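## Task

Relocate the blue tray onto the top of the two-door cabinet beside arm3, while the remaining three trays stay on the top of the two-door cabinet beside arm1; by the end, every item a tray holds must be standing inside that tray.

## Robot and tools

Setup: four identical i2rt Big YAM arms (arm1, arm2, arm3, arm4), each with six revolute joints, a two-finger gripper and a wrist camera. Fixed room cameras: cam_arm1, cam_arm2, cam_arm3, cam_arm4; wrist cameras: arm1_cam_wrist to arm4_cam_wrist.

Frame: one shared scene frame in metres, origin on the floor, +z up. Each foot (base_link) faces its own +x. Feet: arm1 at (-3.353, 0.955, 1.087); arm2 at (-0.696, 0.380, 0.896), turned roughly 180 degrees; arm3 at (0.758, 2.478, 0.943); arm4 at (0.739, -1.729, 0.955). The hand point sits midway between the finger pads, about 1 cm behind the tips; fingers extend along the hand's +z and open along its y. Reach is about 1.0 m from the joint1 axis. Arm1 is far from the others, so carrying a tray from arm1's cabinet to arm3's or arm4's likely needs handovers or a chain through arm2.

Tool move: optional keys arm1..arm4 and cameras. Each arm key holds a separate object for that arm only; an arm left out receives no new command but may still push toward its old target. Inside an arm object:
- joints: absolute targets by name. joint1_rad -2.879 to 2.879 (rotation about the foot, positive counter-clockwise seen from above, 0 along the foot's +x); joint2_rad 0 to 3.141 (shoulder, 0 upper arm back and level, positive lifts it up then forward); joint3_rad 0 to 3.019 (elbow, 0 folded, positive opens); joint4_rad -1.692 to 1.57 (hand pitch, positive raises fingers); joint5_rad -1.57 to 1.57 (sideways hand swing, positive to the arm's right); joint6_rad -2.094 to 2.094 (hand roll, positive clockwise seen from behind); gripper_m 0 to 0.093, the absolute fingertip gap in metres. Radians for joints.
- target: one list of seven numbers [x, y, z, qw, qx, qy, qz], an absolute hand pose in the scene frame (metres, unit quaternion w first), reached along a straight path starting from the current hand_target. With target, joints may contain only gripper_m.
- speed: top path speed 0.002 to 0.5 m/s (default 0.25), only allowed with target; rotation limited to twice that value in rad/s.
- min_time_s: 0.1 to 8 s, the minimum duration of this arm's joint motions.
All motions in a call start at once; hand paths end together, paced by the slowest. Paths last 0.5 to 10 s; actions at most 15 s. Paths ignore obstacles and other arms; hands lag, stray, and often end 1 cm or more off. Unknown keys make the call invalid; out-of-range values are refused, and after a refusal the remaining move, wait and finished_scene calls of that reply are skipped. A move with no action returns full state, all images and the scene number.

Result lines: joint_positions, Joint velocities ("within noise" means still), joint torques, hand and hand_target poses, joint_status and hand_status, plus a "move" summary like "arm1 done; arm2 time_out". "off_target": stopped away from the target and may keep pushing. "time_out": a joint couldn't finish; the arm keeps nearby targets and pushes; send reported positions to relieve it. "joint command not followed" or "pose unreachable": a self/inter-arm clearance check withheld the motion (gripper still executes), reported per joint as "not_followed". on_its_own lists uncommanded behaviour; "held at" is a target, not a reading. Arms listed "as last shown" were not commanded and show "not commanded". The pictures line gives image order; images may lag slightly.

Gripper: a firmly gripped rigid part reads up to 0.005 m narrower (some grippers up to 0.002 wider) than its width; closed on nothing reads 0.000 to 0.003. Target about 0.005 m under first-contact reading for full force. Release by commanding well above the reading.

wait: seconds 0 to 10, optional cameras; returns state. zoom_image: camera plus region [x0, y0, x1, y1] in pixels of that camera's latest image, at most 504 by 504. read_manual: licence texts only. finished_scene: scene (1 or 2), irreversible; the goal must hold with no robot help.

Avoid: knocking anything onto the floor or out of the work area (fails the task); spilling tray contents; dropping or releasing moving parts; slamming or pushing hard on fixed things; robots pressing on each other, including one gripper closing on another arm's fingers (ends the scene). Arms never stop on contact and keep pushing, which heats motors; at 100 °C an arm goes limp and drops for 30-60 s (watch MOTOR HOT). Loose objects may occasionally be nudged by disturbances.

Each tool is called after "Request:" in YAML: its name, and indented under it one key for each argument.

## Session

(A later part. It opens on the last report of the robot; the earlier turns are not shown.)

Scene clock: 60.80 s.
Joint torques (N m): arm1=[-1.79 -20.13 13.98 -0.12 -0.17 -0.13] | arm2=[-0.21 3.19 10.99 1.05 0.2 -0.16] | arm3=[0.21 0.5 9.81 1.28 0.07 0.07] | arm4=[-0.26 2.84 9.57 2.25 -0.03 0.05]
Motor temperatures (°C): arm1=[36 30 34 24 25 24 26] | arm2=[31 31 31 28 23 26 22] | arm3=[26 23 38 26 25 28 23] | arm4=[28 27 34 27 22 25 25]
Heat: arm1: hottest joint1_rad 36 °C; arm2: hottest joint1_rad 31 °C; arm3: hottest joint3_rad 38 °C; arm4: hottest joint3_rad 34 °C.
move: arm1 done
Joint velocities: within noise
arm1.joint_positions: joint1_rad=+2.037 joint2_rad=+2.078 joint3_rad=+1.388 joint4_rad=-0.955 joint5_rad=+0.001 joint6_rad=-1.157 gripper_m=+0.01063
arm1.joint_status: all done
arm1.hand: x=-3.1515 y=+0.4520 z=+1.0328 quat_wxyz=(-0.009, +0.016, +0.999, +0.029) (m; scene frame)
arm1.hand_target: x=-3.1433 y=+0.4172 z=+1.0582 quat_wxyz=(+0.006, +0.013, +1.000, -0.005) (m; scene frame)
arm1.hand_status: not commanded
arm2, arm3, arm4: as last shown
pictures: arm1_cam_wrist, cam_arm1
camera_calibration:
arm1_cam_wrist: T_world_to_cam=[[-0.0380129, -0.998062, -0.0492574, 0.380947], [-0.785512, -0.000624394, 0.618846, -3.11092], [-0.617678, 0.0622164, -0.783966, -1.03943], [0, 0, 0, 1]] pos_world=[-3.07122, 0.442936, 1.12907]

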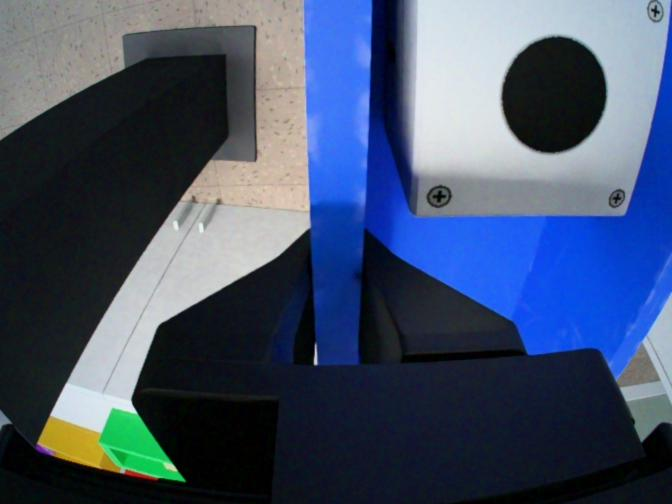

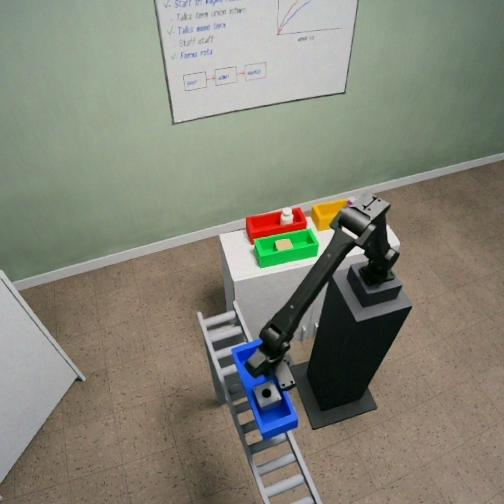

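Request:
move:
  arm1: {"target": [-3.137, 0.385, 0.950, -0.0146, 0.0131, 0.9992, -0.034], "speed": 0.12}
  cameras: ["cam_arm1", "arm1_cam_wrist"]

Request:
zoom_image:
  camera: "cam_arm1"
  region: [190, 310, 330, 450]

Scene clock: 63.50 s.
Joint torques (N m): arm1=[-0.44 -22.65 12.23 0.95 -0.05 -0.09] | arm2=[-0.38 3.25 11.02 1.09 0.2 -0.16] | arm3=[0.32 0.5 9.81 1.35 0.08 0.07] | arm4=[-0.26 2.78 9.54 2.24 -0.03 0.05]
Motor temperatures (°C): arm1=[36 31 34 24 25 24 26] | arm2=[31 31 31 28 23 26 22] | arm3=[26 23 38 26 25 28 23] | arm4=[28 27 34 27 22 25 25]
Heat: arm1: hottest joint1_rad 36 °C; arm2: hottest joint1_rad 31 °C; arm3: hottest joint3_rad 38 °C; arm4: hottest joint3_rad 34 °C.
move: arm1 off_target
Joint velocities: within noise
arm1.joint_positions: joint1_rad=+2.037 joint2_rad=+2.298 joint3_rad=+1.447 joint4_rad=-0.785 joint5_rad=+0.059 joint6_rad=-1.158 gripper_m=+0.01063
arm1.joint_status: not commanded
arm1.hand: x=-3.1526 y=+0.4296 z=+0.9290 quat_wxyz=(-0.034, +0.015, +0.999, +0.013) (m; scene frame)
arm1.hand_target: x=-3.1380 y=+0.3875 z=+0.9529 quat_wxyz=(-0.015, +0.013, +0.999, -0.034) (m; scene frame)
arm1.hand_status: off_target (0.052 m and 5.8 deg from the pose sent, 0.108 m and 7.2 deg at the start)
arm2, arm3, arm4: as last shown
pictures: arm1_cam_wrist, cam_arm1
camera_calibration:
arm1_cam_wrist: T_world_to_cam=[[-0.0358034, -0.99922, -0.0166496, 0.330545], [-0.753632, 0.0160547, 0.6571, -2.98979], [-0.65632, 0.036074, -0.75362, -1.25888], [0, 0, 0, 1]] pos_world=[-3.06759, 0.4237, 1.02138]

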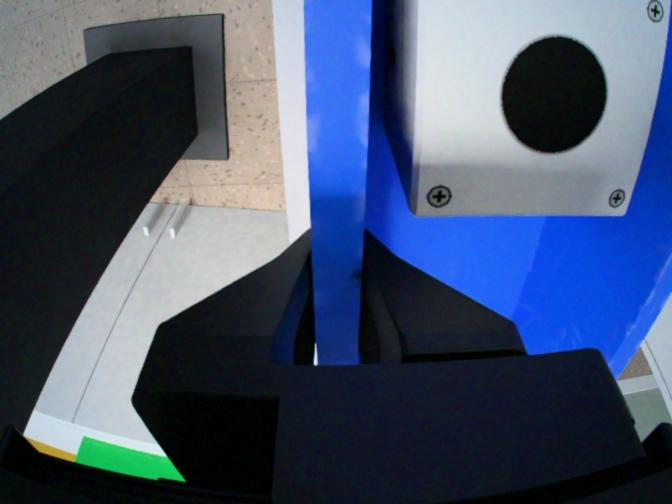

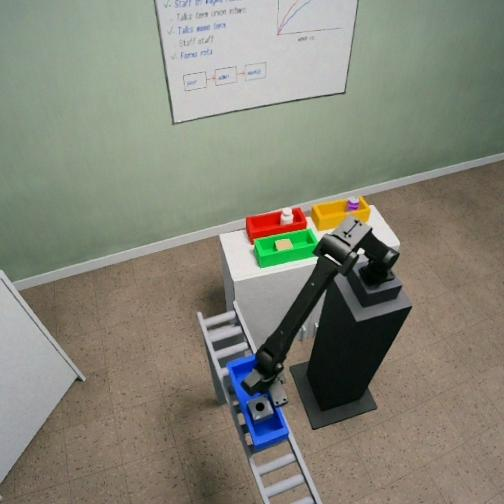

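Scaled by 3.600 from the camera's 504x504 image, which has a finer 720x720 frame.

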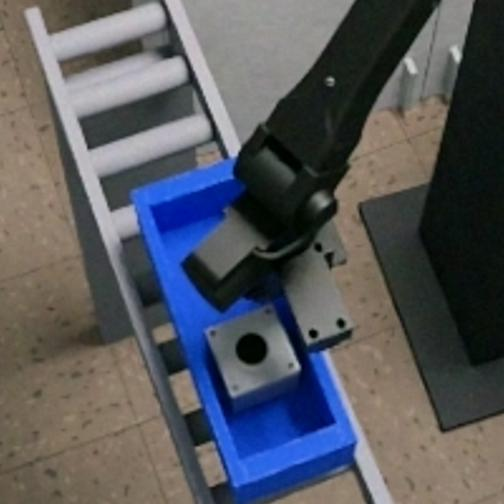

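Request:
move:
  arm1: {"target": [-3.137, 0.3745, 0.926, -0.0155, 0.0131, 0.9988, -0.047], "speed": 0.06}
  cameras: ["cam_arm1"]

Request:
zoom_image:
  camera: "cam_arm1"
  region: [190, 310, 330, 450]

Scene clock: 65.33 s.
Joint torques (N m): arm1=[-1.08 -22.65 11.79 1.06 -0.01 -0.11] | arm2=[-0.15 3.14 10.96 1.07 0.17 -0.16] | arm3=[0.15 0.32 9.81 1.28 0.09 0.08] | arm4=[-0.26 2.9 9.51 2.24 -0.02 0.05]
Motor temperatures (°C): arm1=[36 31 34 24 25 24 26] | arm2=[31 31 31 28 23 26 22] | arm3=[26 23 38 26 25 28 23] | arm4=[28 27 34 27 22 25 25]
Heat: arm1: hottest joint1_rad 36 °C; arm2: hottest joint1_rad 31 °C; arm3: hottest joint3_rad 38 °C; arm4: hottest joint3_rad 34 °C.
move: arm1 off_target
Joint velocities: within noise
arm1.joint_positions: joint1_rad=+2.037 joint2_rad=+2.351 joint3_rad=+1.469 joint4_rad=-0.732 joint5_rad=+0.070 joint6_rad=-1.160 gripper_m=+0.01063
arm1.joint_status: not commanded
arm1.hand: x=-3.1510 y=+0.4207 z=+0.9048 quat_wxyz=(-0.035, +0.014, +0.999, +0.001) (m; scene frame)
arm1.hand_target: x=-3.1381 y=+0.3770 z=+0.9291 quat_wxyz=(-0.016, +0.013, +0.999, -0.047) (m; scene frame)
arm1.hand_status: off_target (0.053 m and 5.9 deg from the pose sent, 0.057 m and 7.2 deg at the start)
arm2, arm3, arm4: as last shown
pictures: cam_arm1

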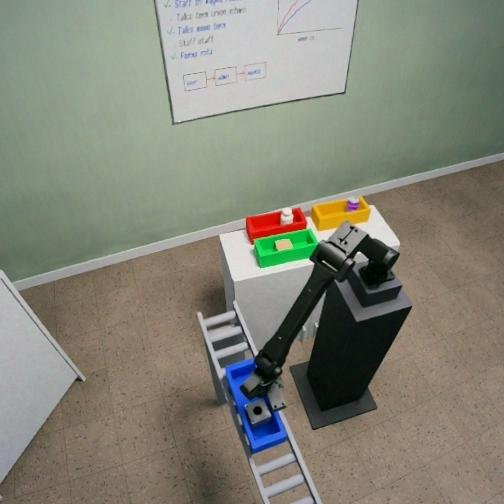

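Scaled by 3.600 from the camera's 504x504 image, which has a finer 720x720 frame.

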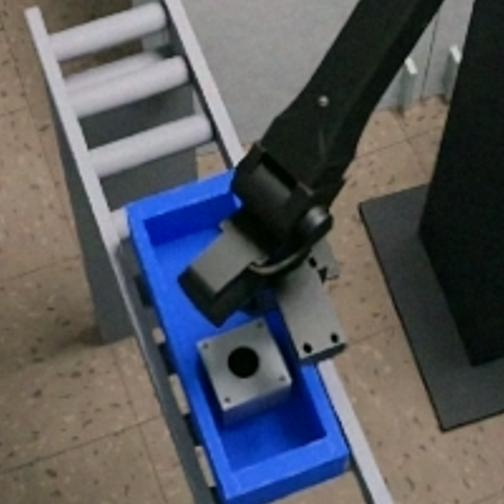

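Request:
move:
  arm1: {"target": [-3.136, 0.3735, 0.913, -0.0155, 0.0131, 0.9988, -0.047], "speed": 0.05}
  cameras: ["cam_arm1"]

Request:
zoom_image:
  camera: "cam_arm1"
  region: [200, 320, 310, 460]

Scene clock: 67.50 s.
Joint torques (N m): arm1=[-1.08 -22.07 11.73 1.02 -0.21 -0.1] | arm2=[-0.15 3.08 11 1.03 0.19 -0.16] | arm3=[0.38 0.5 9.83 1.28 0.07 0.07] | arm4=[-0.32 2.9 9.58 2.25 -0.03 0.06]
Motor temperatures (°C): arm1=[36 31 34 24 25 24 26] | arm2=[31 31 31 28 23 26 22] | arm3=[26 23 38 26 25 28 23] | arm4=[28 27 34 27 22 25 25]
Heat: arm1: hottest joint1_rad 36 °C; arm2: hottest joint1_rad 31 °C; arm3: hottest joint3_rad 38 °C; arm4: hottest joint3_rad 34 °C.
move: arm1 off_target
Joint velocities: within noise
arm1.joint_positions: joint1_rad=+2.037 joint2_rad=+2.371 joint3_rad=+1.481 joint4_rad=-0.713 joint5_rad=+0.074 joint6_rad=-1.161 gripper_m=+0.01063
arm1.joint_status: not commanded
arm1.hand: x=-3.1498 y=+0.4160 z=+0.8964 quat_wxyz=(-0.035, +0.014, +0.999, -0.005) (m; scene frame)
arm1.hand_target: x=-3.1370 y=+0.3758 z=+0.9157 quat_wxyz=(-0.016, +0.013, +0.999, -0.047) (m; scene frame)
arm1.hand_status: off_target (0.048 m and 5.3 deg from the pose sent, 0.050 m and 5.9 deg at the start)
arm2, arm3, arm4: as last shown
pictures: cam_arm1

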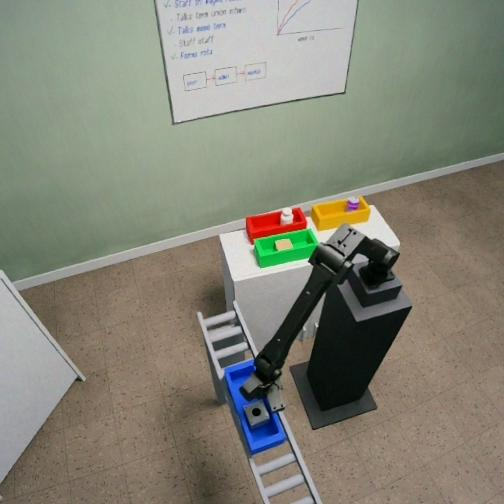

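Scaled by 3.600 from the camera's 504x504 image, which has a finer 720x720 frame.

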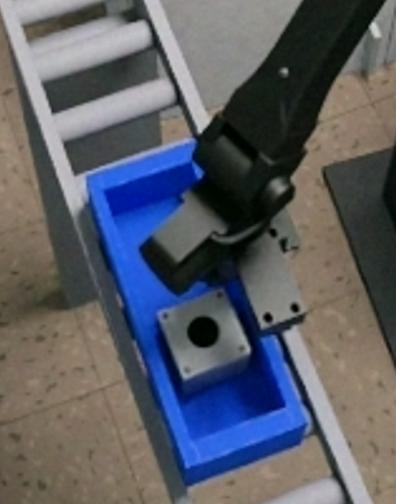

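Request:
move:
  arm1: {"target": [-3.135, 0.3785, 0.897, -0.0155, 0.0131, 0.9988, -0.045], "speed": 0.04}
  cameras: ["cam_arm1"]

Request:
zoom_image:
  camera: "cam_arm1"
  region: [200, 320, 310, 460]

Scene clock: 69.03 s.
Joint torques (N m): arm1=[-0.56 -20.66 11.26 1.48 -0.25 -0.08] | arm2=[-0.26 3.08 11 1.07 0.19 -0.15] | arm3=[0.15 0.67 9.78 1.25 0.08 0.07] | arm4=[-0.32 2.9 9.51 2.24 -0.03 0.05]
Motor temperatures (°C): arm1=[36 31 34 24 25 24 26] | arm2=[31 31 31 28 23 26 22] | arm3=[26 23 38 26 25 28 23] | arm4=[28 27 34 27 22 25 25]
Heat: arm1: hottest joint1_rad 36 °C; arm2: hottest joint1_rad 31 °C; arm3: hottest joint3_rad 38 °C; arm4: hottest joint3_rad 34 °C.
move: arm1 off_target
Joint velocities: within noise
arm1.joint_positions: joint1_rad=+2.037 joint2_rad=+2.378 joint3_rad=+1.482 joint4_rad=-0.699 joint5_rad=+0.074 joint6_rad=-1.162 gripper_m=+0.01063
arm1.joint_status: not commanded
arm1.hand: x=-3.1491 y=+0.4142 z=+0.8931 quat_wxyz=(-0.033, +0.014, +0.999, -0.009) (m; scene frame)
arm1.hand_target: x=-3.1358 y=+0.3805 z=+0.8993 quat_wxyz=(-0.016, +0.013, +0.999, -0.045) (m; scene frame)
arm1.hand_status: off_target (0.039 m and 4.6 deg from the pose sent, 0.040 m and 5.1 deg at the start)
arm2, arm3, arm4: as last shown
pictures: cam_arm1

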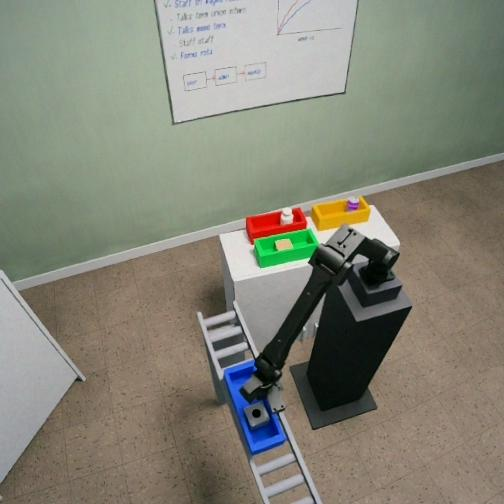

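Scaled by 3.600 from the camera's 504x504 image, which has a finer 720x720 frame.

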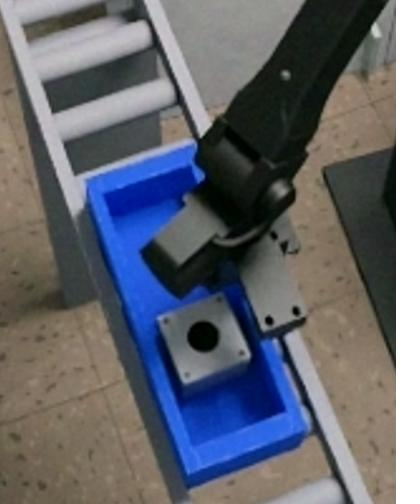

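Request:
move:
  arm1: {"target": [-3.135, 0.394, 0.902, -0.0155, 0.0131, 0.9988, -0.043], "speed": 0.04}
  cameras: ["cam_arm1"]

Request:
zoom_image:
  camera: "cam_arm1"
  region: [200, 320, 310, 460]

Scene clock: 71.13 s.
Joint torques (N m): arm1=[-0.03 -22.95 7.23 1.99 -0.33 -0.01] | arm2=[-0.15 3.31 11.03 1.07 0.19 -0.15] | arm3=[0.32 0.38 9.81 1.28 0.07 0.07] | arm4=[-0.26 2.84 9.54 2.24 -0.04 0.06]
Motor temperatures (°C): arm1=[36 31 34 24 25 24 26] | arm2=[31 31 32 28 23 26 22] | arm3=[26 23 38 26 25 28 23] | arm4=[28 27 34 27 22 25 25]
Heat: arm1: hottest joint1_rad 36 °C; arm2: hottest joint3_rad 32 °C; arm3: hottest joint3_rad 38 °C; arm4: hottest joint3_rad 34 °C.
move: arm1 off_target
Joint velocities: within noise
arm1.joint_positions: joint1_rad=+2.038 joint2_rad=+2.378 joint3_rad=+1.482 joint4_rad=-0.696 joint5_rad=+0.074 joint6_rad=-1.162 gripper_m=+0.01063
arm1.joint_status: not commanded
arm1.hand: x=-3.1482 y=+0.4138 z=+0.8931 quat_wxyz=(-0.032, +0.013, +0.999, -0.010) (m; scene frame)
arm1.hand_target: x=-3.1352 y=+0.3947 z=+0.9029 quat_wxyz=(-0.016, +0.013, +0.999, -0.042) (m; scene frame)
arm1.hand_status: off_target (0.025 m and 4.2 deg from the pose sent, 0.026 m and 4.4 deg at the start)
arm2, arm3, arm4: as last shown
pictures: cam_arm1

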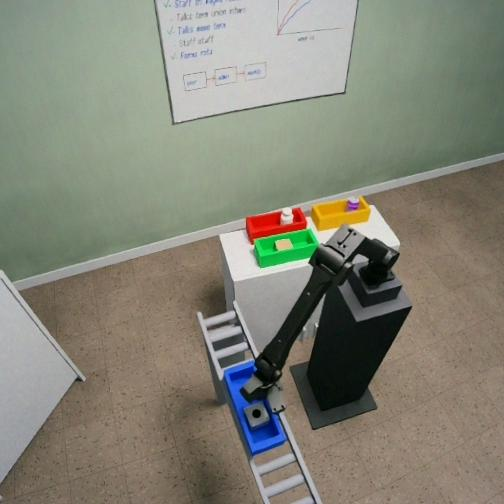

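Scaled by 3.600 from the camera's 504x504 image, which has a finer 720x720 frame.

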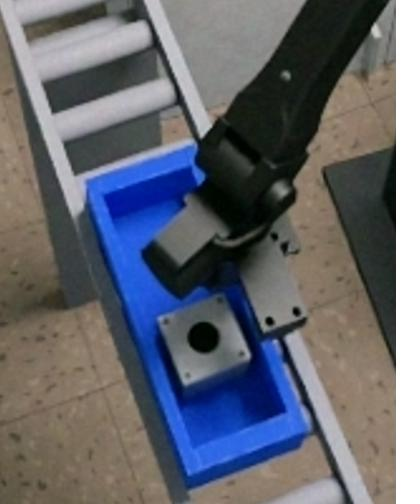

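Request:
move:
  arm1: {"joints": {"joint4_rad": -0.732}, "min_time_s": 0.5}
  cameras: ["cam_arm1"]

Request:
zoom_image:
  camera: "cam_arm1"
  region: [200, 320, 310, 460]

Scene clock: 72.90 s.
Joint torques (N m): arm1=[-0.09 -22.53 7.21 -0.36 -0.3 0] | arm2=[-0.32 3.19 11.02 1.03 0.19 -0.16] | arm3=[0.15 0.56 9.77 1.22 0.09 0.09] | arm4=[-0.32 2.9 9.55 2.26 -0.03 0.06]
Motor temperatures (°C): arm1=[36 32 34 24 25 24 26] | arm2=[31 31 32 28 23 26 22] | arm3=[26 23 38 26 25 28 23] | arm4=[28 27 34 27 22 25 25]
Heat: arm1: hottest joint1_rad 36 °C; arm2: hottest joint3_rad 32 °C; arm3: hottest joint3_rad 38 °C; arm4: hottest joint3_rad 34 °C.
move: arm1 done
Joint velocities: within noise
arm1.joint_positions: joint1_rad=+2.038 joint2_rad=+2.378 joint3_rad=+1.482 joint4_rad=-0.714 joint5_rad=+0.074 joint6_rad=-1.162 gripper_m=+0.01063
arm1.joint_status: all done
arm1.hand: x=-3.1498 y=+0.4179 z=+0.8932 quat_wxyz=(-0.036, +0.013, +0.999, -0.002) (m; scene frame)
arm1.hand_target: x=-3.1430 y=+0.4139 z=+0.9024 quat_wxyz=(-0.032, +0.011, +0.999, -0.004) (m; scene frame)
arm1.hand_status: not commanded
arm2, arm3: as last shown
arm4.joint_positions: joint1_rad=+0.385 joint2_rad=+0.628 joint3_rad=+1.385 joint4_rad=-1.571 joint5_rad=-0.065 joint6_rad=-0.063 gripper_m=+0.09396
arm4.joint_status: not commanded
arm4.hand: x=+0.9336 y=-1.7515 z=+1.4482 quat_wxyz=(-0.377, -0.040, -0.925, +0.016) (m; scene frame)
arm4.hand_target: x=+0.9321 y=-1.7512 z=+1.4566 quat_wxyz=(-0.387, -0.040, -0.921, +0.018) (m; scene frame)
arm4.hand_status: not commanded
pictures: cam_arm1

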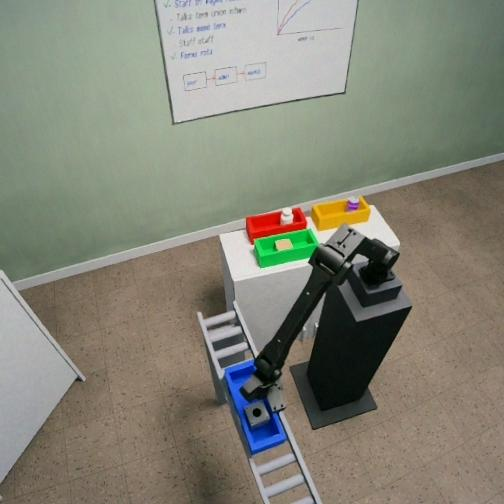

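Scaled by 3.600 from the camera's 504x504 image, which has a finer 720x720 frame.

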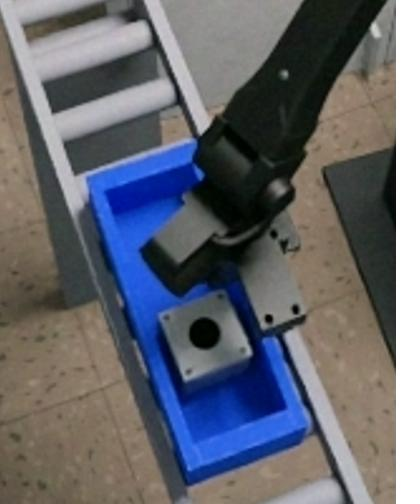

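Request:
move:
  arm1: {"joints": {"gripper_m": 0.023}}
  cameras: []

Request:
move:
  arm1: {"target": [-3.145, 0.415, 1.02, -0.0155, 0.0131, 0.9998, -0.005], "speed": 0.3}
  cameras: ["cam_arm1", "cam_arm2"]

Scene clock: 74.50 s.
Joint torques (N m): arm1=[0.03 -22.3 7.32 -0.27 -0.21 0.02] | arm2=[-0.26 3.14 11.02 1.06 0.19 -0.15] | arm3=[0.26 0.73 9.78 1.22 0.08 0.08] | arm4=[-0.26 2.9 9.55 2.24 -0.03 0.05]
Motor temperatures (°C): arm1=[36 32 34 24 25 24 26] | arm2=[31 31 32 28 23 26 22] | arm3=[26 23 38 26 25 28 23] | arm4=[28 27 34 27 22 25 25]
Heat: arm1: hottest joint1_rad 36 °C; arm2: hottest joint3_rad 32 °C; arm3: hottest joint3_rad 38 °C; arm4: hottest joint3_rad 34 °C.
move: arm1 done
Joint velocities: within noise
arm1.joint_positions: joint1_rad=+2.038 joint2_rad=+2.373 joint3_rad=+1.482 joint4_rad=-0.718 joint5_rad=+0.071 joint6_rad=-1.162 gripper_m=+0.02285
arm1.joint_status: all done
arm1.hand: x=-3.1492 y=+0.4177 z=+0.8955 quat_wxyz=(-0.034, +0.013, +0.999, -0.002) (m; scene frame)
arm1.hand_target: x=-3.1430 y=+0.4138 z=+0.9025 quat_wxyz=(-0.032, +0.011, +0.999, -0.004) (m; scene frame)
arm1.hand_status: not commanded
arm2.joint_positions: joint1_rad=-0.940 joint2_rad=+0.595 joint3_rad=+1.346 joint4_rad=-1.667 joint5_rad=-0.002 joint6_rad=+0.008 gripper_m=+0.03609
arm2.joint_status: not commanded
arm2.hand: x=-0.8001 y=+0.5249 z=+1.3576 quat_wxyz=(+0.133, -0.848, +0.423, +0.291) (m; scene frame)
arm2.hand_target: x=-0.7959 y=+0.5229 z=+1.3643 quat_wxyz=(+0.138, -0.846, +0.423, +0.293) (m; scene frame)
arm2.hand_status: not commanded
arm3.joint_positions: joint1_rad=-0.583 joint2_rad=+0.640 joint3_rad=+1.444 joint4_rad=-1.674 joint5_rad=-0.002 joint6_rad=-0.008 gripper_m=+0.03612
arm3.joint_status: not commanded
arm3.hand: x=+0.9439 y=+2.4520 z=+1.4387 quat_wxyz=(-0.339, -0.059, -0.939, +0.022) (m; scene frame)
arm3.hand_target: x=+0.9405 y=+2.4489 z=+1.4478 quat_wxyz=(-0.347, -0.071, -0.935, +0.026) (m; scene frame)
arm3.hand_status: not commanded
arm4: as last shown
pictures: none
No camera images: "cameras" was empty.

Scene clock: 75.70 s.
Joint torques (N m): arm1=[-0.73 -19.25 7.08 -0.12 -0.22 -0.04] | arm2=[-0.15 3.31 11.02 1.03 0.19 -0.16] | arm3=[0.15 0.67 9.77 1.37 0.1 0.06] | arm4=[-0.26 2.84 9.52 2.28 -0.03 0.05]
Motor temperatures (°C): arm1=[36 32 34 24 25 24 26] | arm2=[31 31 32 27 23 26 22] | arm3=[26 23 38 26 25 28 23] | arm4=[28 27 34 27 22 25 25]
Heat: arm1: hottest joint1_rad 36 °C; arm2: hottest joint3_rad 32 °C; arm3: hottest joint3_rad 38 °C; arm4: hottest joint3_rad 34 °C.
move: arm1 off_target
Joint velocities: within noise
arm1.joint_positions: joint1_rad=+2.038 joint2_rad=+2.119 joint3_rad=+1.478 joint4_rad=-0.898 joint5_rad=+0.042 joint6_rad=-1.162 gripper_m=+0.02293
arm1.joint_status: not commanded
arm1.hand: x=-3.1390 y=+0.4033 z=+1.0378 quat_wxyz=(-0.007, +0.014, +0.999, -0.028) (m; scene frame)
arm1.hand_target: x=-3.1450 y=+0.4153 z=+1.0205 quat_wxyz=(-0.015, +0.013, +1.000, -0.005) (m; scene frame)
arm1.hand_status: off_target (0.022 m and 2.9 deg from the pose sent, 0.125 m and 2.2 deg at the start)
arm2, arm3, arm4: as last shown
pictures: cam_arm1, cam_arm2

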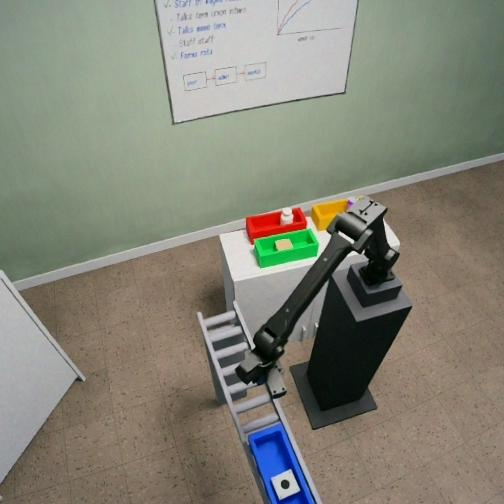

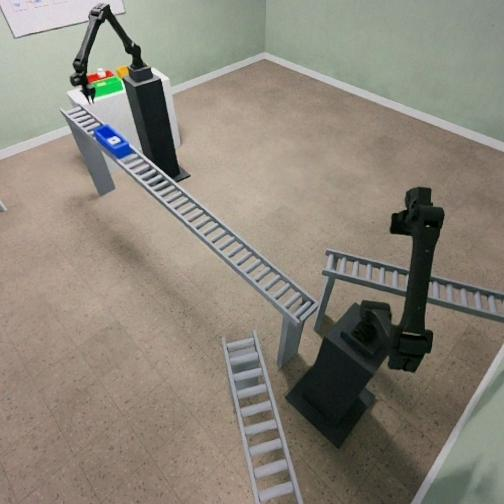

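Request:
move:
  arm1: {"joints": {"joint1_rad": 1.4, "joint2_rad": 0.621, "joint3_rad": 1.4, "joint4_rad": -1.1, "joint5_rad": 0.0, "joint6_rad": 0.0, "gripper_m": 0.03}, "min_time_s": 4}
  arm2: {"joints": {"joint1_rad": -0.133, "joint2_rad": 1.620, "joint3_rad": 1.058, "joint4_rad": -1.009, "joint5_rad": 0.0, "joint6_rad": -0.105, "gripper_m": 0.03}, "min_time_s": 3}
  cameras: ["arm2_cam_wrist", "cam_arm2"]

Scene clock: 82.00 s.
Joint torques (N m): arm1=[-1.73 3.31 7.23 1.21 -0.17 0.12] | arm2=[0.97 -13.27 9.43 0.87 0.13 -0.16] | arm3=[0.21 0.67 9.84 1.29 0.1 0.07] | arm4=[-0.26 2.78 9.55 2.22 -0.03 0.06]
Motor temperatures (°C): arm1=[36 32 34 24 25 24 26] | arm2=[31 31 32 27 23 26 22] | arm3=[26 23 38 26 25 28 23] | arm4=[28 27 34 27 22 25 25]
Heat: arm1: hottest joint1_rad 36 °C; arm2: hottest joint3_rad 32 °C; arm3: hottest joint3_rad 38 °C; arm4: hottest joint3_rad 34 °C.
move: arm1 done; arm2 done
Joint velocities: within noise
arm1.joint_positions: joint1_rad=+1.413 joint2_rad=+0.616 joint3_rad=+1.415 joint4_rad=-1.081 joint5_rad=+0.003 joint6_rad=-0.014 gripper_m=+0.02991
arm1.joint_status: all done
arm1.hand: x=-3.4228 y=+0.7132 z=+1.6980 quat_wxyz=(+0.372, +0.628, +0.491, -0.475) (m; scene frame)
arm1.hand_target: x=-3.4264 y=+0.7100 z=+1.6850 quat_wxyz=(+0.364, +0.643, +0.491, -0.462) (m; scene frame)
arm1.hand_status: not commanded
arm2.joint_positions: joint1_rad=-0.138 joint2_rad=+1.612 joint3_rad=+1.056 joint4_rad=-1.021 joint5_rad=-0.001 joint6_rad=-0.097 gripper_m=+0.03008
arm2.joint_status: all done
arm2.hand: x=-1.1212 y=+0.4282 z=+0.9552 quat_wxyz=(-0.006, -1.000, +0.007, +0.001) (m; scene frame)
arm2.hand_target: x=-1.1248 y=+0.4265 z=+0.9525 quat_wxyz=(-0.006, -1.000, +0.000, +0.004) (m; scene frame)
arm2.hand_status: not commanded
arm3, arm4: as last shown
pictures: arm2_cam_wrist, cam_arm2
camera_calibration:
arm2_cam_wrist: T_world_to_cam=[[0.00582383, 0.999953, -0.00772076, -0.415789], [0.814149, -0.00025837, 0.580656, 0.362057], [0.580627, -0.00966749, -0.814112, 1.5556], [0, 0, 0, 1]] pos_world=[-1.19557, 0.430902, 1.05299]

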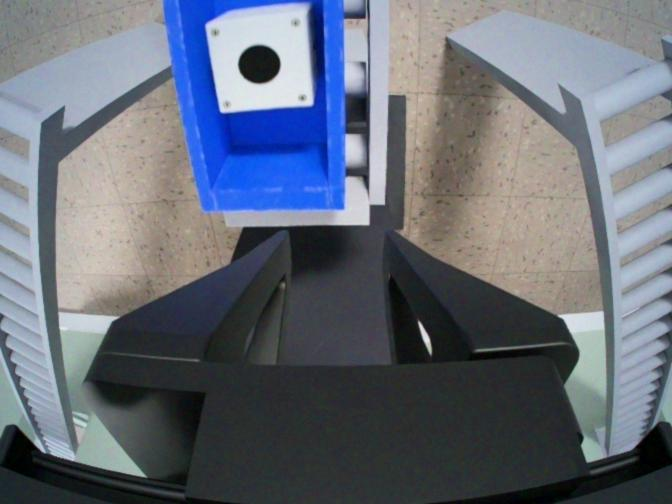

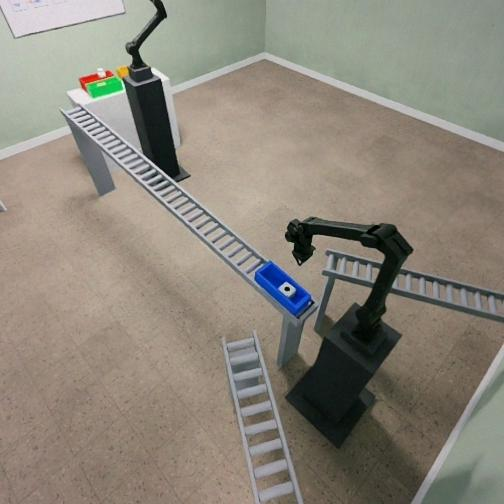

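Request:
move:
  cameras: ["arm2_cam_wrist"]

Scene clock: 83.33 s.
Joint torques (N m): arm1=[-1.73 3.66 7.21 1.22 -0.15 0.11] | arm2=[0.97 -13.22 9.46 0.88 0.14 -0.16] | arm3=[0.26 0.32 9.84 1.29 0.07 0.08] | arm4=[-0.26 2.9 9.52 2.24 -0.03 0.05]
Motor temperatures (°C): arm1=[36 32 34 24 25 24 26] | arm2=[31 31 32 27 23 26 22] | arm3=[26 23 38 26 25 28 23] | arm4=[28 27 34 27 22 25 25]
Heat: arm1: hottest joint1_rad 36 °C; arm2: hottest joint3_rad 32 °C; arm3: hottest joint3_rad 38 °C; arm4: hottest joint3_rad 34 °C.
Joint velocities: within noise
arm1.joint_positions: joint1_rad=+1.413 joint2_rad=+0.616 joint3_rad=+1.415 joint4_rad=-1.081 joint5_rad=+0.003 joint6_rad=-0.013 gripper_m=+0.02991
arm1.joint_status: all done
arm1.hand: x=-3.4228 y=+0.7132 z=+1.6980 quat_wxyz=(+0.372, +0.628, +0.491, -0.475) (m; scene frame)
arm1.hand_target: x=-3.4264 y=+0.7100 z=+1.6850 quat_wxyz=(+0.364, +0.643, +0.491, -0.462) (m; scene frame)
arm1.hand_status: not commanded
arm2.joint_positions: joint1_rad=-0.138 joint2_rad=+1.612 joint3_rad=+1.056 joint4_rad=-1.021 joint5_rad=-0.001 joint6_rad=-0.097 gripper_m=+0.03008
arm2.joint_status: all done
arm2.hand: x=-1.1212 y=+0.4282 z=+0.9552 quat_wxyz=(-0.006, -1.000, +0.007, +0.001) (m; scene frame)
arm2.hand_target: x=-1.1248 y=+0.4265 z=+0.9525 quat_wxyz=(-0.006, -1.000, +0.000, +0.004) (m; scene frame)
arm2.hand_status: not commanded
arm3.joint_positions: joint1_rad=-0.583 joint2_rad=+0.640 joint3_rad=+1.444 joint4_rad=-1.674 joint5_rad=-0.002 joint6_rad=-0.008 gripper_m=+0.03612
arm3.joint_status: not commanded
arm3.hand: x=+0.9439 y=+2.4520 z=+1.4387 quat_wxyz=(-0.339, -0.059, -0.939, +0.022) (m; scene frame)
arm3.hand_target: x=+0.9405 y=+2.4489 z=+1.4478 quat_wxyz=(-0.347, -0.071, -0.935, +0.026) (m; scene frame)
arm3.hand_status: not commanded
arm4.joint_positions: joint1_rad=+0.385 joint2_rad=+0.628 joint3_rad=+1.385 joint4_rad=-1.571 joint5_rad=-0.065 joint6_rad=-0.063 gripper_m=+0.09396
arm4.joint_status: not commanded
arm4.hand: x=+0.9336 y=-1.7515 z=+1.4482 quat_wxyz=(-0.377, -0.040, -0.925, +0.016) (m; scene frame)
arm4.hand_target: x=+0.9321 y=-1.7512 z=+1.4566 quat_wxyz=(-0.387, -0.040, -0.921, +0.018) (m; scene frame)
arm4.hand_status: not commanded
pictures: arm2_cam_wrist
camera_calibration:
arm2_cam_wrist: T_world_to_cam=[[0.00582383, 0.999953, -0.00772076, -0.415789], [0.814149, -0.00025837, 0.580656, 0.362057], [0.580627, -0.00966749, -0.814112, 1.5556], [0, 0, 0, 1]] pos_world=[-1.19557, 0.430902, 1.05299]

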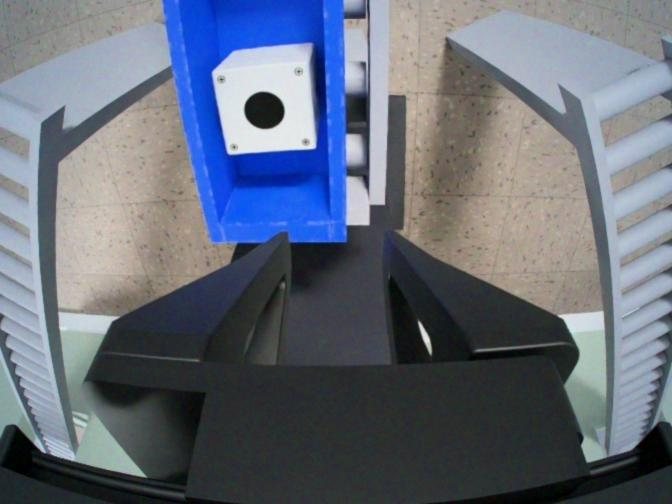

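Request:
move:
  arm2: {"target": [-1.168, 0.3195, 0.845, 0.0, -0.9995, -0.0305, 0.0], "speed": 0.15, "joints": {"gripper_m": 0.026}}
  cameras: ["arm2_cam_wrist"]

Scene clock: 89.60 s.
Joint torques (N m): arm1=[-2.08 3.14 7.17 1.22 -0.17 0.1] | arm2=[1.2 -15.44 10.19 0.77 0.17 0.02] | arm3=[0.09 0.56 9.84 1.29 0.08 0.08] | arm4=[-0.38 2.9 9.54 2.22 -0.02 0.05]
Motor temperatures (°C): arm1=[36 32 34 24 25 24 26] | arm2=[31 31 31 27 23 26 22] | arm3=[26 23 39 26 25 28 23] | arm4=[28 27 34 27 22 25 25]
Heat: arm1: hottest joint1_rad 36 °C; arm2: hottest joint1_rad 31 °C; arm3: hottest joint3_rad 39 °C; arm4: hottest joint3_rad 34 °C.
move: arm2 off_target
Joint velocities: within noise
arm1, arm3, arm4: as last shown
arm2.joint_positions: joint1_rad=+0.099 joint2_rad=+1.889 joint3_rad=+1.075 joint4_rad=-0.795 joint5_rad=+0.009 joint6_rad=+0.062 gripper_m=+0.02609
arm2.joint_status: all done
arm2.hand: x=-1.1511 y=+0.3235 z=+0.8437 quat_wxyz=(+0.001, -0.999, -0.032, -0.014) (m; scene frame)
arm2.hand_target: x=-1.1675 y=+0.3195 z=+0.8454 quat_wxyz=(+0.000, -1.000, -0.031, +0.000) (m; scene frame)
arm2.hand_status: off_target (0.017 m and 1.6 deg from the pose sent, 0.162 m and 4.3 deg at the start)
pictures: arm2_cam_wrist
camera_calibration:
arm2_cam_wrist: T_world_to_cam=[[-0.0723954, 0.997362, 0.00526542, -0.411991], [0.794248, 0.0544572, 0.605149, 0.389846], [0.603266, 0.0479921, -0.796095, 1.47332], [0, 0, 0, 1]] pos_world=[-1.22826, 0.318966, 0.939154]

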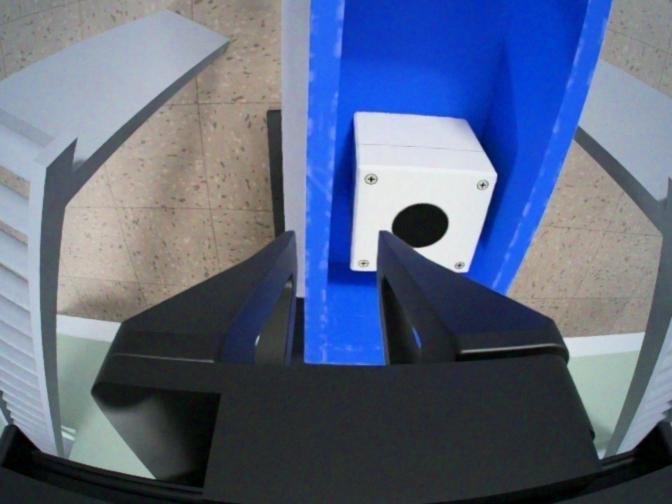

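Request:
move:
  arm2: {"target": [-1.1525, 0.3135, 0.787, 0.0, -0.9995, -0.0305, 0.0], "speed": 0.08, "joints": {"gripper_m": 0.0235}}
  cameras: ["arm2_cam_wrist"]

Scene clock: 94.93 s.
Joint torques (N m): arm1=[-1.67 3.14 7.21 1.31 -0.17 0.1] | arm2=[1.38 -15.56 6.65 0.87 0.19 0.03] | arm3=[0.26 0.5 9.73 1.31 0.07 0.07] | arm4=[-0.32 2.9 9.51 2.26 -0.03 0.05]
Motor temperatures (°C): arm1=[36 31 34 24 25 24 26] | arm2=[31 31 31 27 23 26 22] | arm3=[26 23 39 26 25 28 23] | arm4=[28 27 34 27 22 25 25]
Heat: arm1: hottest joint1_rad 36 °C; arm2: hottest joint1_rad 31 °C; arm3: hottest joint3_rad 39 °C; arm4: hottest joint3_rad 34 °C.
move: arm2 done
Joint velocities: within noise
arm1, arm3, arm4: as last shown
arm2.joint_positions: joint1_rad=+0.110 joint2_rad=+1.982 joint3_rad=+1.047 joint4_rad=-0.639 joint5_rad=+0.009 joint6_rad=+0.078 gripper_m=+0.02358
arm2.joint_status: all done
arm2.hand: x=-1.1544 y=+0.3178 z=+0.7951 quat_wxyz=(-0.001, -1.000, -0.029, +0.003) (m; scene frame)
arm2.hand_target: x=-1.1524 y=+0.3136 z=+0.7871 quat_wxyz=(+0.000, -1.000, -0.030, +0.000) (m; scene frame)
arm2.hand_status: done (0.009 m and 0.4 deg from the pose sent, 0.058 m and 1.6 deg at the start)
pictures: arm2_cam_wrist
camera_calibration:
arm2_cam_wrist: T_world_to_cam=[[-0.0661765, 0.997802, 0.00340722, -0.397687], [0.814761, 0.052065, 0.577454, 0.468665], [0.576008, 0.04099, -0.816416, 1.42387], [0, 0, 0, 1]] pos_world=[-1.22833, 0.314047, 0.893193]

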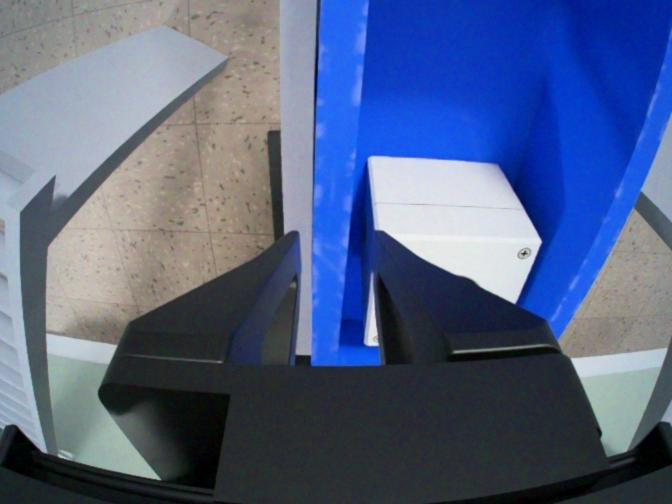

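Request:
zoom_image:
  camera: "arm2_cam_wrist"
  region: [260, 140, 560, 365]

Scaled by 1.680 from the camera's 672x504 image, which has a finer 960x720 frame.

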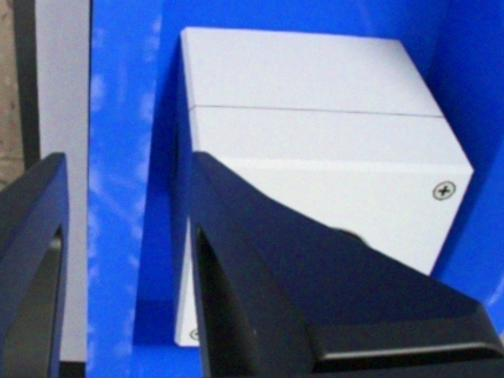

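Request:
move:
  arm2: {"target": [-1.149, 0.3140, 0.750, 0.0, -0.9995, -0.0305, 0.0], "speed": 0.06, "joints": {"gripper_m": 0.0215}}
  cameras: ["arm2_cam_wrist"]

Scene clock: 98.43 s.
Joint torques (N m): arm1=[-1.38 3.31 7.23 1.21 -0.17 0.11] | arm2=[1.26 -15.74 5.83 0.83 0.19 0] | arm3=[0.32 0.62 9.81 1.18 0.1 0.07] | arm4=[-0.26 2.78 9.54 2.25 -0.03 0.05]
Motor temperatures (°C): arm1=[36 31 34 24 25 24 26] | arm2=[31 31 31 27 23 26 22] | arm3=[26 23 39 26 25 28 23] | arm4=[28 27 34 27 22 25 25]
Heat: arm1: hottest joint1_rad 36 °C; arm2: hottest joint1_rad 31 °C; arm3: hottest joint3_rad 39 °C; arm4: hottest joint3_rad 34 °C.
move: arm2 off_target
Joint velocities: within noise
arm1, arm3, arm4: as last shown
arm2.joint_positions: joint1_rad=+0.111 joint2_rad=+2.059 joint3_rad=+1.039 joint4_rad=-0.551 joint5_rad=+0.008 joint6_rad=+0.078 gripper_m=+0.02159
arm2.joint_status: all done
arm2.hand: x=-1.1527 y=+0.3173 z=+0.7596 quat_wxyz=(-0.001, -1.000, -0.030, +0.005) (m; scene frame)
arm2.hand_target: x=-1.1489 y=+0.3141 z=+0.7503 quat_wxyz=(+0.000, -1.000, -0.031, +0.000) (m; scene frame)
arm2.hand_status: off_target (0.011 m and 0.6 deg from the pose sent, 0.046 m and 0.4 deg at the start)
pictures: arm2_cam_wrist
camera_calibration:
arm2_cam_wrist: T_world_to_cam=[[-0.0668941, 0.997756, 0.00275618, -0.397243], [0.816651, 0.0531645, 0.574678, 0.491752], [0.573242, 0.0406934, -0.818375, 1.39238], [0, 0, 0, 1]] pos_world=[-1.22634, 0.313547, 0.857987]

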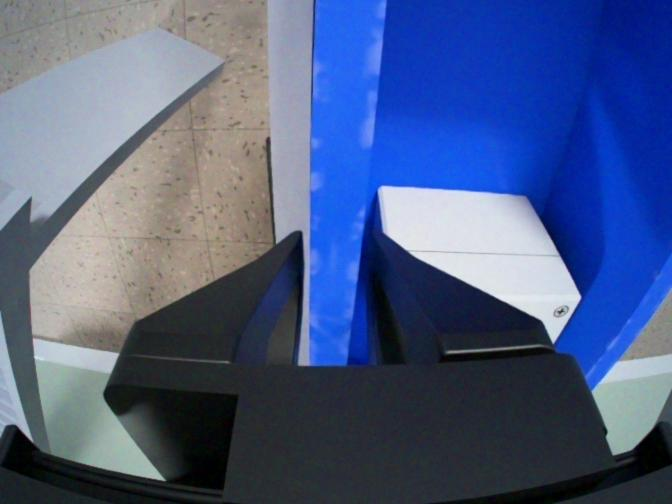

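Request:
move:
  arm2: {"target": [-1.133, 0.3150, 0.744, 0.0, -0.9995, -0.0305, 0.0], "speed": 0.05}
  cameras: ["arm2_cam_wrist"]

Scene clock: 101.33 s.
Joint torques (N m): arm1=[-1.67 2.84 7.25 1.18 -0.17 0.11] | arm2=[1.14 -15.91 5.16 0.91 0.19 0.02] | arm3=[-0.03 0.79 9.81 1.29 0.1 0.08] | arm4=[-0.21 2.78 9.57 2.24 -0.03 0.05]
Motor temperatures (°C): arm1=[35 31 34 24 25 24 26] | arm2=[31 32 31 27 23 26 22] | arm3=[26 23 39 26 25 28 23] | arm4=[28 27 34 27 22 25 25]
Heat: arm1: hottest joint1_rad 35 °C; arm2: hottest joint2_rad 32 °C; arm3: hottest joint3_rad 39 °C; arm4: hottest joint3_rad 34 °C.
move: arm2 done
Joint velocities: within noise
arm1, arm3, arm4: as last shown
arm2.joint_positions: joint1_rad=+0.114 joint2_rad=+2.059 joint3_rad=+0.993 joint4_rad=-0.510 joint5_rad=+0.008 joint6_rad=+0.081 gripper_m=+0.02159
arm2.joint_status: not commanded
arm2.hand: x=-1.1365 y=+0.3181 z=+0.7507 quat_wxyz=(-0.001, -1.000, -0.030, +0.003) (m; scene frame)
arm2.hand_target: x=-1.1330 y=+0.3151 z=+0.7442 quat_wxyz=(+0.000, -1.000, -0.030, +0.000) (m; scene frame)
arm2.hand_status: done (0.008 m and 0.3 deg from the pose sent, 0.025 m and 0.6 deg at the start)
pictures: arm2_cam_wrist
camera_calibration:
arm2_cam_wrist: T_world_to_cam=[[-0.0673656, 0.997724, 0.00310538, -0.397717], [0.814017, 0.0531617, 0.578403, 0.477796], [0.576921, 0.0414923, -0.815746, 1.37766], [0, 0, 0, 1]] pos_world=[-1.21053, 0.314249, 0.848695]

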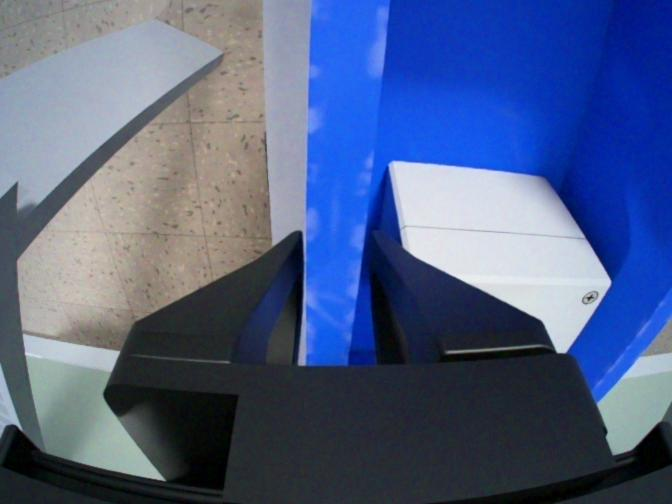

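Request:
move:
  arm2: {"joints": {"gripper_m": 0.003}}
  cameras: []

Request:
move:
  arm2: {"target": [-1.138, 0.3150, 0.812, 0.0, -0.9995, -0.0305, 0.0], "speed": 0.07}
  cameras: ["arm2_cam_wrist", "cam_arm2"]

Request:
zoom_image:
  camera: "cam_arm2"
  region: [220, 210, 360, 350]

Scene clock: 102.37 s.
Joint torques (N m): arm1=[-1.85 3.31 7.31 1.21 -0.17 0.14] | arm2=[1.08 -15.79 5.34 0.84 -0.02 -0.11] | arm3=[0.21 0.44 9.76 1.24 0.08 0.09] | arm4=[-0.21 2.9 9.55 2.22 -0.04 0.06]
Motor temperatures (°C): arm1=[35 31 34 24 25 24 26] | arm2=[31 32 31 27 23 26 22] | arm3=[26 23 39 26 25 28 23] | arm4=[28 27 34 27 22 25 25]
Heat: arm1: hottest joint1_rad 35 °C; arm2: hottest joint2_rad 32 °C; arm3: hottest joint3_rad 39 °C; arm4: hottest joint3_rad 34 °C.
move: arm2 off_target
Joint velocities: within noise
arm1, arm3, arm4: as last shown
arm2.joint_positions: joint1_rad=+0.114 joint2_rad=+2.059 joint3_rad=+0.992 joint4_rad=-0.508 joint5_rad=+0.013 joint6_rad=+0.092 gripper_m=+0.01078
arm2.joint_status: gripper_m off_target (ended at +0.01080, target +0.00300)
arm2.hand: x=-1.1359 y=+0.3186 z=+0.7503 quat_wxyz=(+0.001, -1.000, -0.025, +0.003) (m; scene frame)
arm2.hand_target: x=-1.1329 y=+0.3150 z=+0.7441 quat_wxyz=(+0.000, -1.000, -0.031, +0.000) (m; scene frame)
arm2.hand_status: not commanded
pictures: none
No camera images: "cameras" was empty.

Scene clock: 104.03 s.
Joint torques (N m): arm1=[-1.85 3.14 7.25 1.29 -0.17 0.1] | arm2=[1.03 -19.02 7.43 -0.18 0.33 -0.11] | arm3=[0.32 0.44 9.72 1.24 0.06 0.06] | arm4=[-0.32 2.9 9.54 2.24 -0.03 0.06]
Motor temperatures (°C): arm1=[35 31 34 24 25 24 25] | arm2=[31 32 30 27 23 26 23] | arm3=[26 23 39 26 25 28 23] | arm4=[28 27 34 27 22 25 25]
Heat: arm1: hottest joint1_rad 35 °C; arm2: hottest joint2_rad 32 °C; arm3: hottest joint3_rad 39 °C; arm4: hottest joint3_rad 34 °C.
move: arm2 off_target
Joint velocities: within noise
arm1, arm3, arm4: as last shown
arm2.joint_positions: joint1_rad=+0.114 joint2_rad=+1.952 joint3_rad=+0.992 joint4_rad=-0.649 joint5_rad=+0.005 joint6_rad=+0.092 gripper_m=+0.01078
arm2.joint_status: not commanded
arm2.hand: x=-1.1279 y=+0.3188 z=+0.7957 quat_wxyz=(-0.001, -1.000, -0.025, -0.015) (m; scene frame)
arm2.hand_target: x=-1.1377 y=+0.3150 z=+0.8116 quat_wxyz=(+0.000, -1.000, -0.030, +0.000) (m; scene frame)
arm2.hand_status: off_target (0.019 m and 1.8 deg from the pose sent, 0.062 m and 0.7 deg at the start)
pictures: arm2_cam_wrist, cam_arm2
camera_calibration:
arm2_cam_wrist: T_world_to_cam=[[-0.0578506, 0.998322, 0.0025391, -0.387099], [0.79408, 0.0444735, 0.606184, 0.402901], [0.605054, 0.0370844, -0.79532, 1.42635], [0, 0, 0, 1]] pos_world=[-1.20535, 0.315636, 0.891155]

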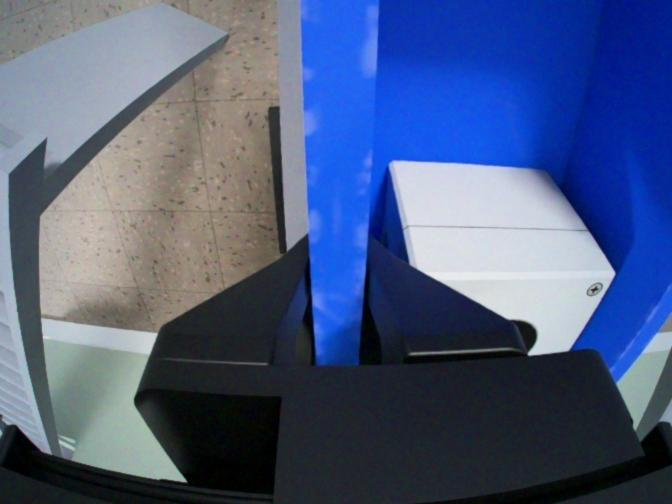

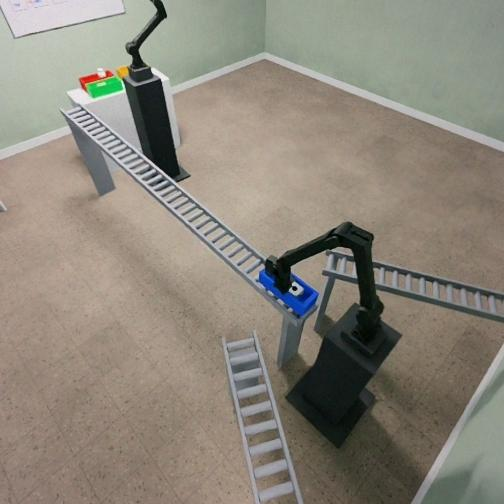

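Scaled by 3.600 from the camera's 504x504 image, which has a finer 720x720 frame.

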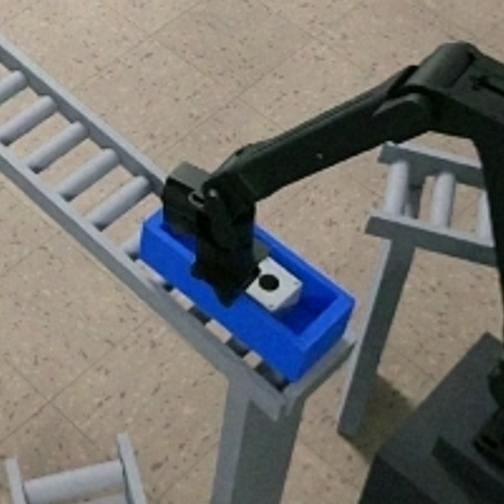

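Request:
move:
  arm2: {"target": [-1.138, 0.3150, 0.915, 0.0, -0.9995, -0.0305, 0.0], "speed": 0.15}
  cameras: []

Request:
move:
  arm2: {"joints": {"joint1_rad": -1.154, "joint2_rad": 1.846, "joint3_rad": 1.281, "joint4_rad": -1.005, "joint5_rad": 0.0, "joint6_rad": -1.677}, "min_time_s": 4}
  cameras: ["arm2_cam_wrist", "cam_arm2"]

Scene clock: 107.60 s.
Joint torques (N m): arm1=[-1.55 3.49 7.25 1.32 -0.18 0.11] | arm2=[1.32 -17.08 12.59 -0.27 0.35 -0.08] | arm3=[0.38 0.56 9.83 1.24 0.08 0.07] | arm4=[-0.26 2.96 9.54 2.25 -0.02 0.06]
Motor temperatures (°C): arm1=[35 31 33 24 25 24 25] | arm2=[31 32 30 27 23 26 23] | arm3=[26 23 39 26 25 28 23] | arm4=[28 26 35 27 22 25 25]
Heat: arm1: hottest joint1_rad 35 °C; arm2: hottest joint2_rad 32 °C; arm3: hottest joint3_rad 39 °C; arm4: hottest joint3_rad 35 °C.
move: arm2 off_target
Joint velocities: within noise
arm1, arm3, arm4: as last shown
arm2.joint_positions: joint1_rad=+0.114 joint2_rad=+1.744 joint3_rad=+1.011 joint4_rad=-0.912 joint5_rad=+0.004 joint6_rad=+0.092 gripper_m=+0.01078
arm2.joint_status: not commanded
arm2.hand: x=-1.1118 y=+0.3219 z=+0.8889 quat_wxyz=(+0.001, -0.999, -0.025, -0.032) (m; scene frame)
arm2.hand_target: x=-1.1367 y=+0.3151 z=+0.9153 quat_wxyz=(+0.000, -1.000, -0.030, +0.000) (m; scene frame)
arm2.hand_status: off_target (0.038 m and 3.7 deg from the pose sent, 0.120 m and 1.8 deg at the start)
pictures: none
No camera images: "cameras" was empty.

Scene clock: 112.40 s.
Joint torques (N m): arm1=[-1.9 3.25 7.13 1.36 -0.16 0.09] | arm2=[0.56 -18.67 13.85 -0.08 -0.03 -0.16] | arm3=[0.09 0.67 9.77 1.32 0.06 0.08] | arm4=[-0.26 3.02 9.55 2.26 -0.03 0.07]
Motor temperatures (°C): arm1=[35 30 33 24 25 24 25] | arm2=[31 33 31 27 23 26 23] | arm3=[26 23 39 26 25 28 23] | arm4=[28 26 35 27 22 25 25]
Heat: arm1: hottest joint1_rad 35 °C; arm2: hottest joint2_rad 33 °C; arm3: hottest joint3_rad 39 °C; arm4: hottest joint3_rad 35 °C.
move: arm2 done
Joint velocities: within noise
arm1.joint_positions: joint1_rad=+1.413 joint2_rad=+0.616 joint3_rad=+1.415 joint4_rad=-1.081 joint5_rad=+0.003 joint6_rad=-0.013 gripper_m=+0.02991
arm1.joint_status: not commanded
arm1.hand: x=-3.4228 y=+0.7132 z=+1.6980 quat_wxyz=(+0.372, +0.628, +0.491, -0.475) (m; scene frame)
arm1.hand_target: x=-3.4264 y=+0.7100 z=+1.6850 quat_wxyz=(+0.364, +0.643, +0.491, -0.462) (m; scene frame)
arm1.hand_status: not commanded
arm2.joint_positions: joint1_rad=-1.153 joint2_rad=+1.858 joint3_rad=+1.216 joint4_rad=-0.998 joint5_rad=+0.001 joint6_rad=-1.669 gripper_m=+0.01078
arm2.joint_status: all done
arm2.hand: x=-0.9038 y=+0.8164 z=+0.8910 quat_wxyz=(-0.038, -0.963, -0.268, -0.001) (m; scene frame)
arm2.hand_target: x=-0.9162 y=+0.8437 z=+0.9164 quat_wxyz=(-0.004, -0.962, -0.272, +0.006) (m; scene frame)
arm2.hand_status: not commanded
arm3.joint_positions: joint1_rad=-0.583 joint2_rad=+0.640 joint3_rad=+1.444 joint4_rad=-1.674 joint5_rad=-0.002 joint6_rad=-0.008 gripper_m=+0.03612
arm3.joint_status: not commanded
arm3.hand: x=+0.9439 y=+2.4520 z=+1.4387 quat_wxyz=(-0.339, -0.059, -0.939, +0.022) (m; scene frame)
arm3.hand_target: x=+0.9405 y=+2.4489 z=+1.4478 quat_wxyz=(-0.347, -0.071, -0.935, +0.026) (m; scene frame)
arm3.hand_status: not commanded
arm4.joint_positions: joint1_rad=+0.385 joint2_rad=+0.628 joint3_rad=+1.385 joint4_rad=-1.571 joint5_rad=-0.065 joint6_rad=-0.063 gripper_m=+0.09396
arm4.joint_status: not commanded
arm4.hand: x=+0.9336 y=-1.7515 z=+1.4482 quat_wxyz=(-0.377, -0.040, -0.925, +0.016) (m; scene frame)
arm4.hand_target: x=+0.9321 y=-1.7512 z=+1.4566 quat_wxyz=(-0.387, -0.040, -0.921, +0.018) (m; scene frame)
arm4.hand_status: not commanded
pictures: arm2_cam_wrist, cam_arm2
camera_calibration:
arm2_cam_wrist: T_world_to_cam=[[-0.522692, 0.849763, -0.0685283, -1.10659], [0.681757, 0.464904, 0.564864, -0.262881], [0.511859, 0.24853, -0.822334, 1.1152], [0, 0, 0, 1]] pos_world=[-0.970013, 0.785394, 0.989729]

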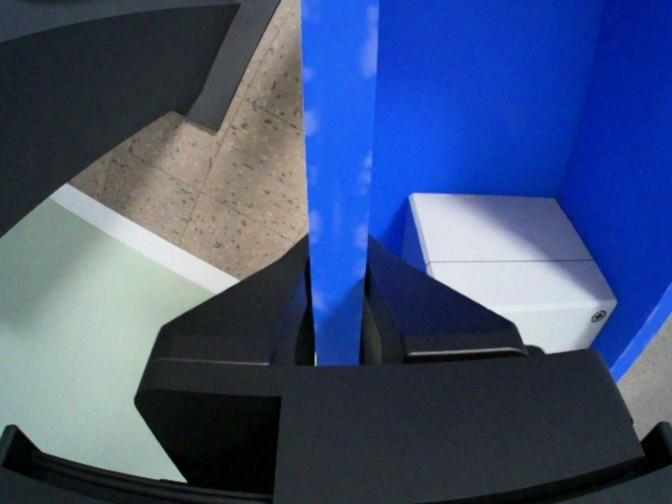

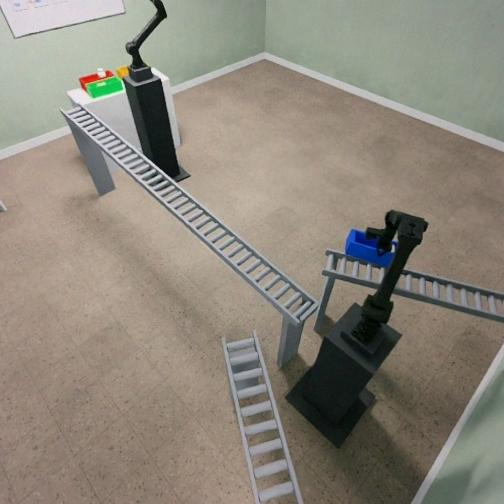

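Request:
zoom_image:
  camera: "cam_arm2"
  region: [310, 200, 450, 340]

Scaled by 3.600 from the camera's 504x504 image, which has a finer 720x720 frame.

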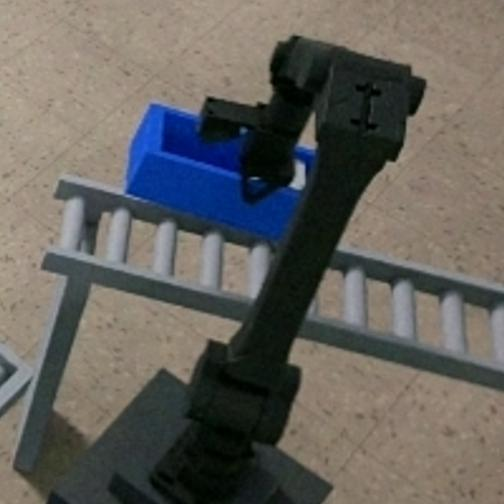

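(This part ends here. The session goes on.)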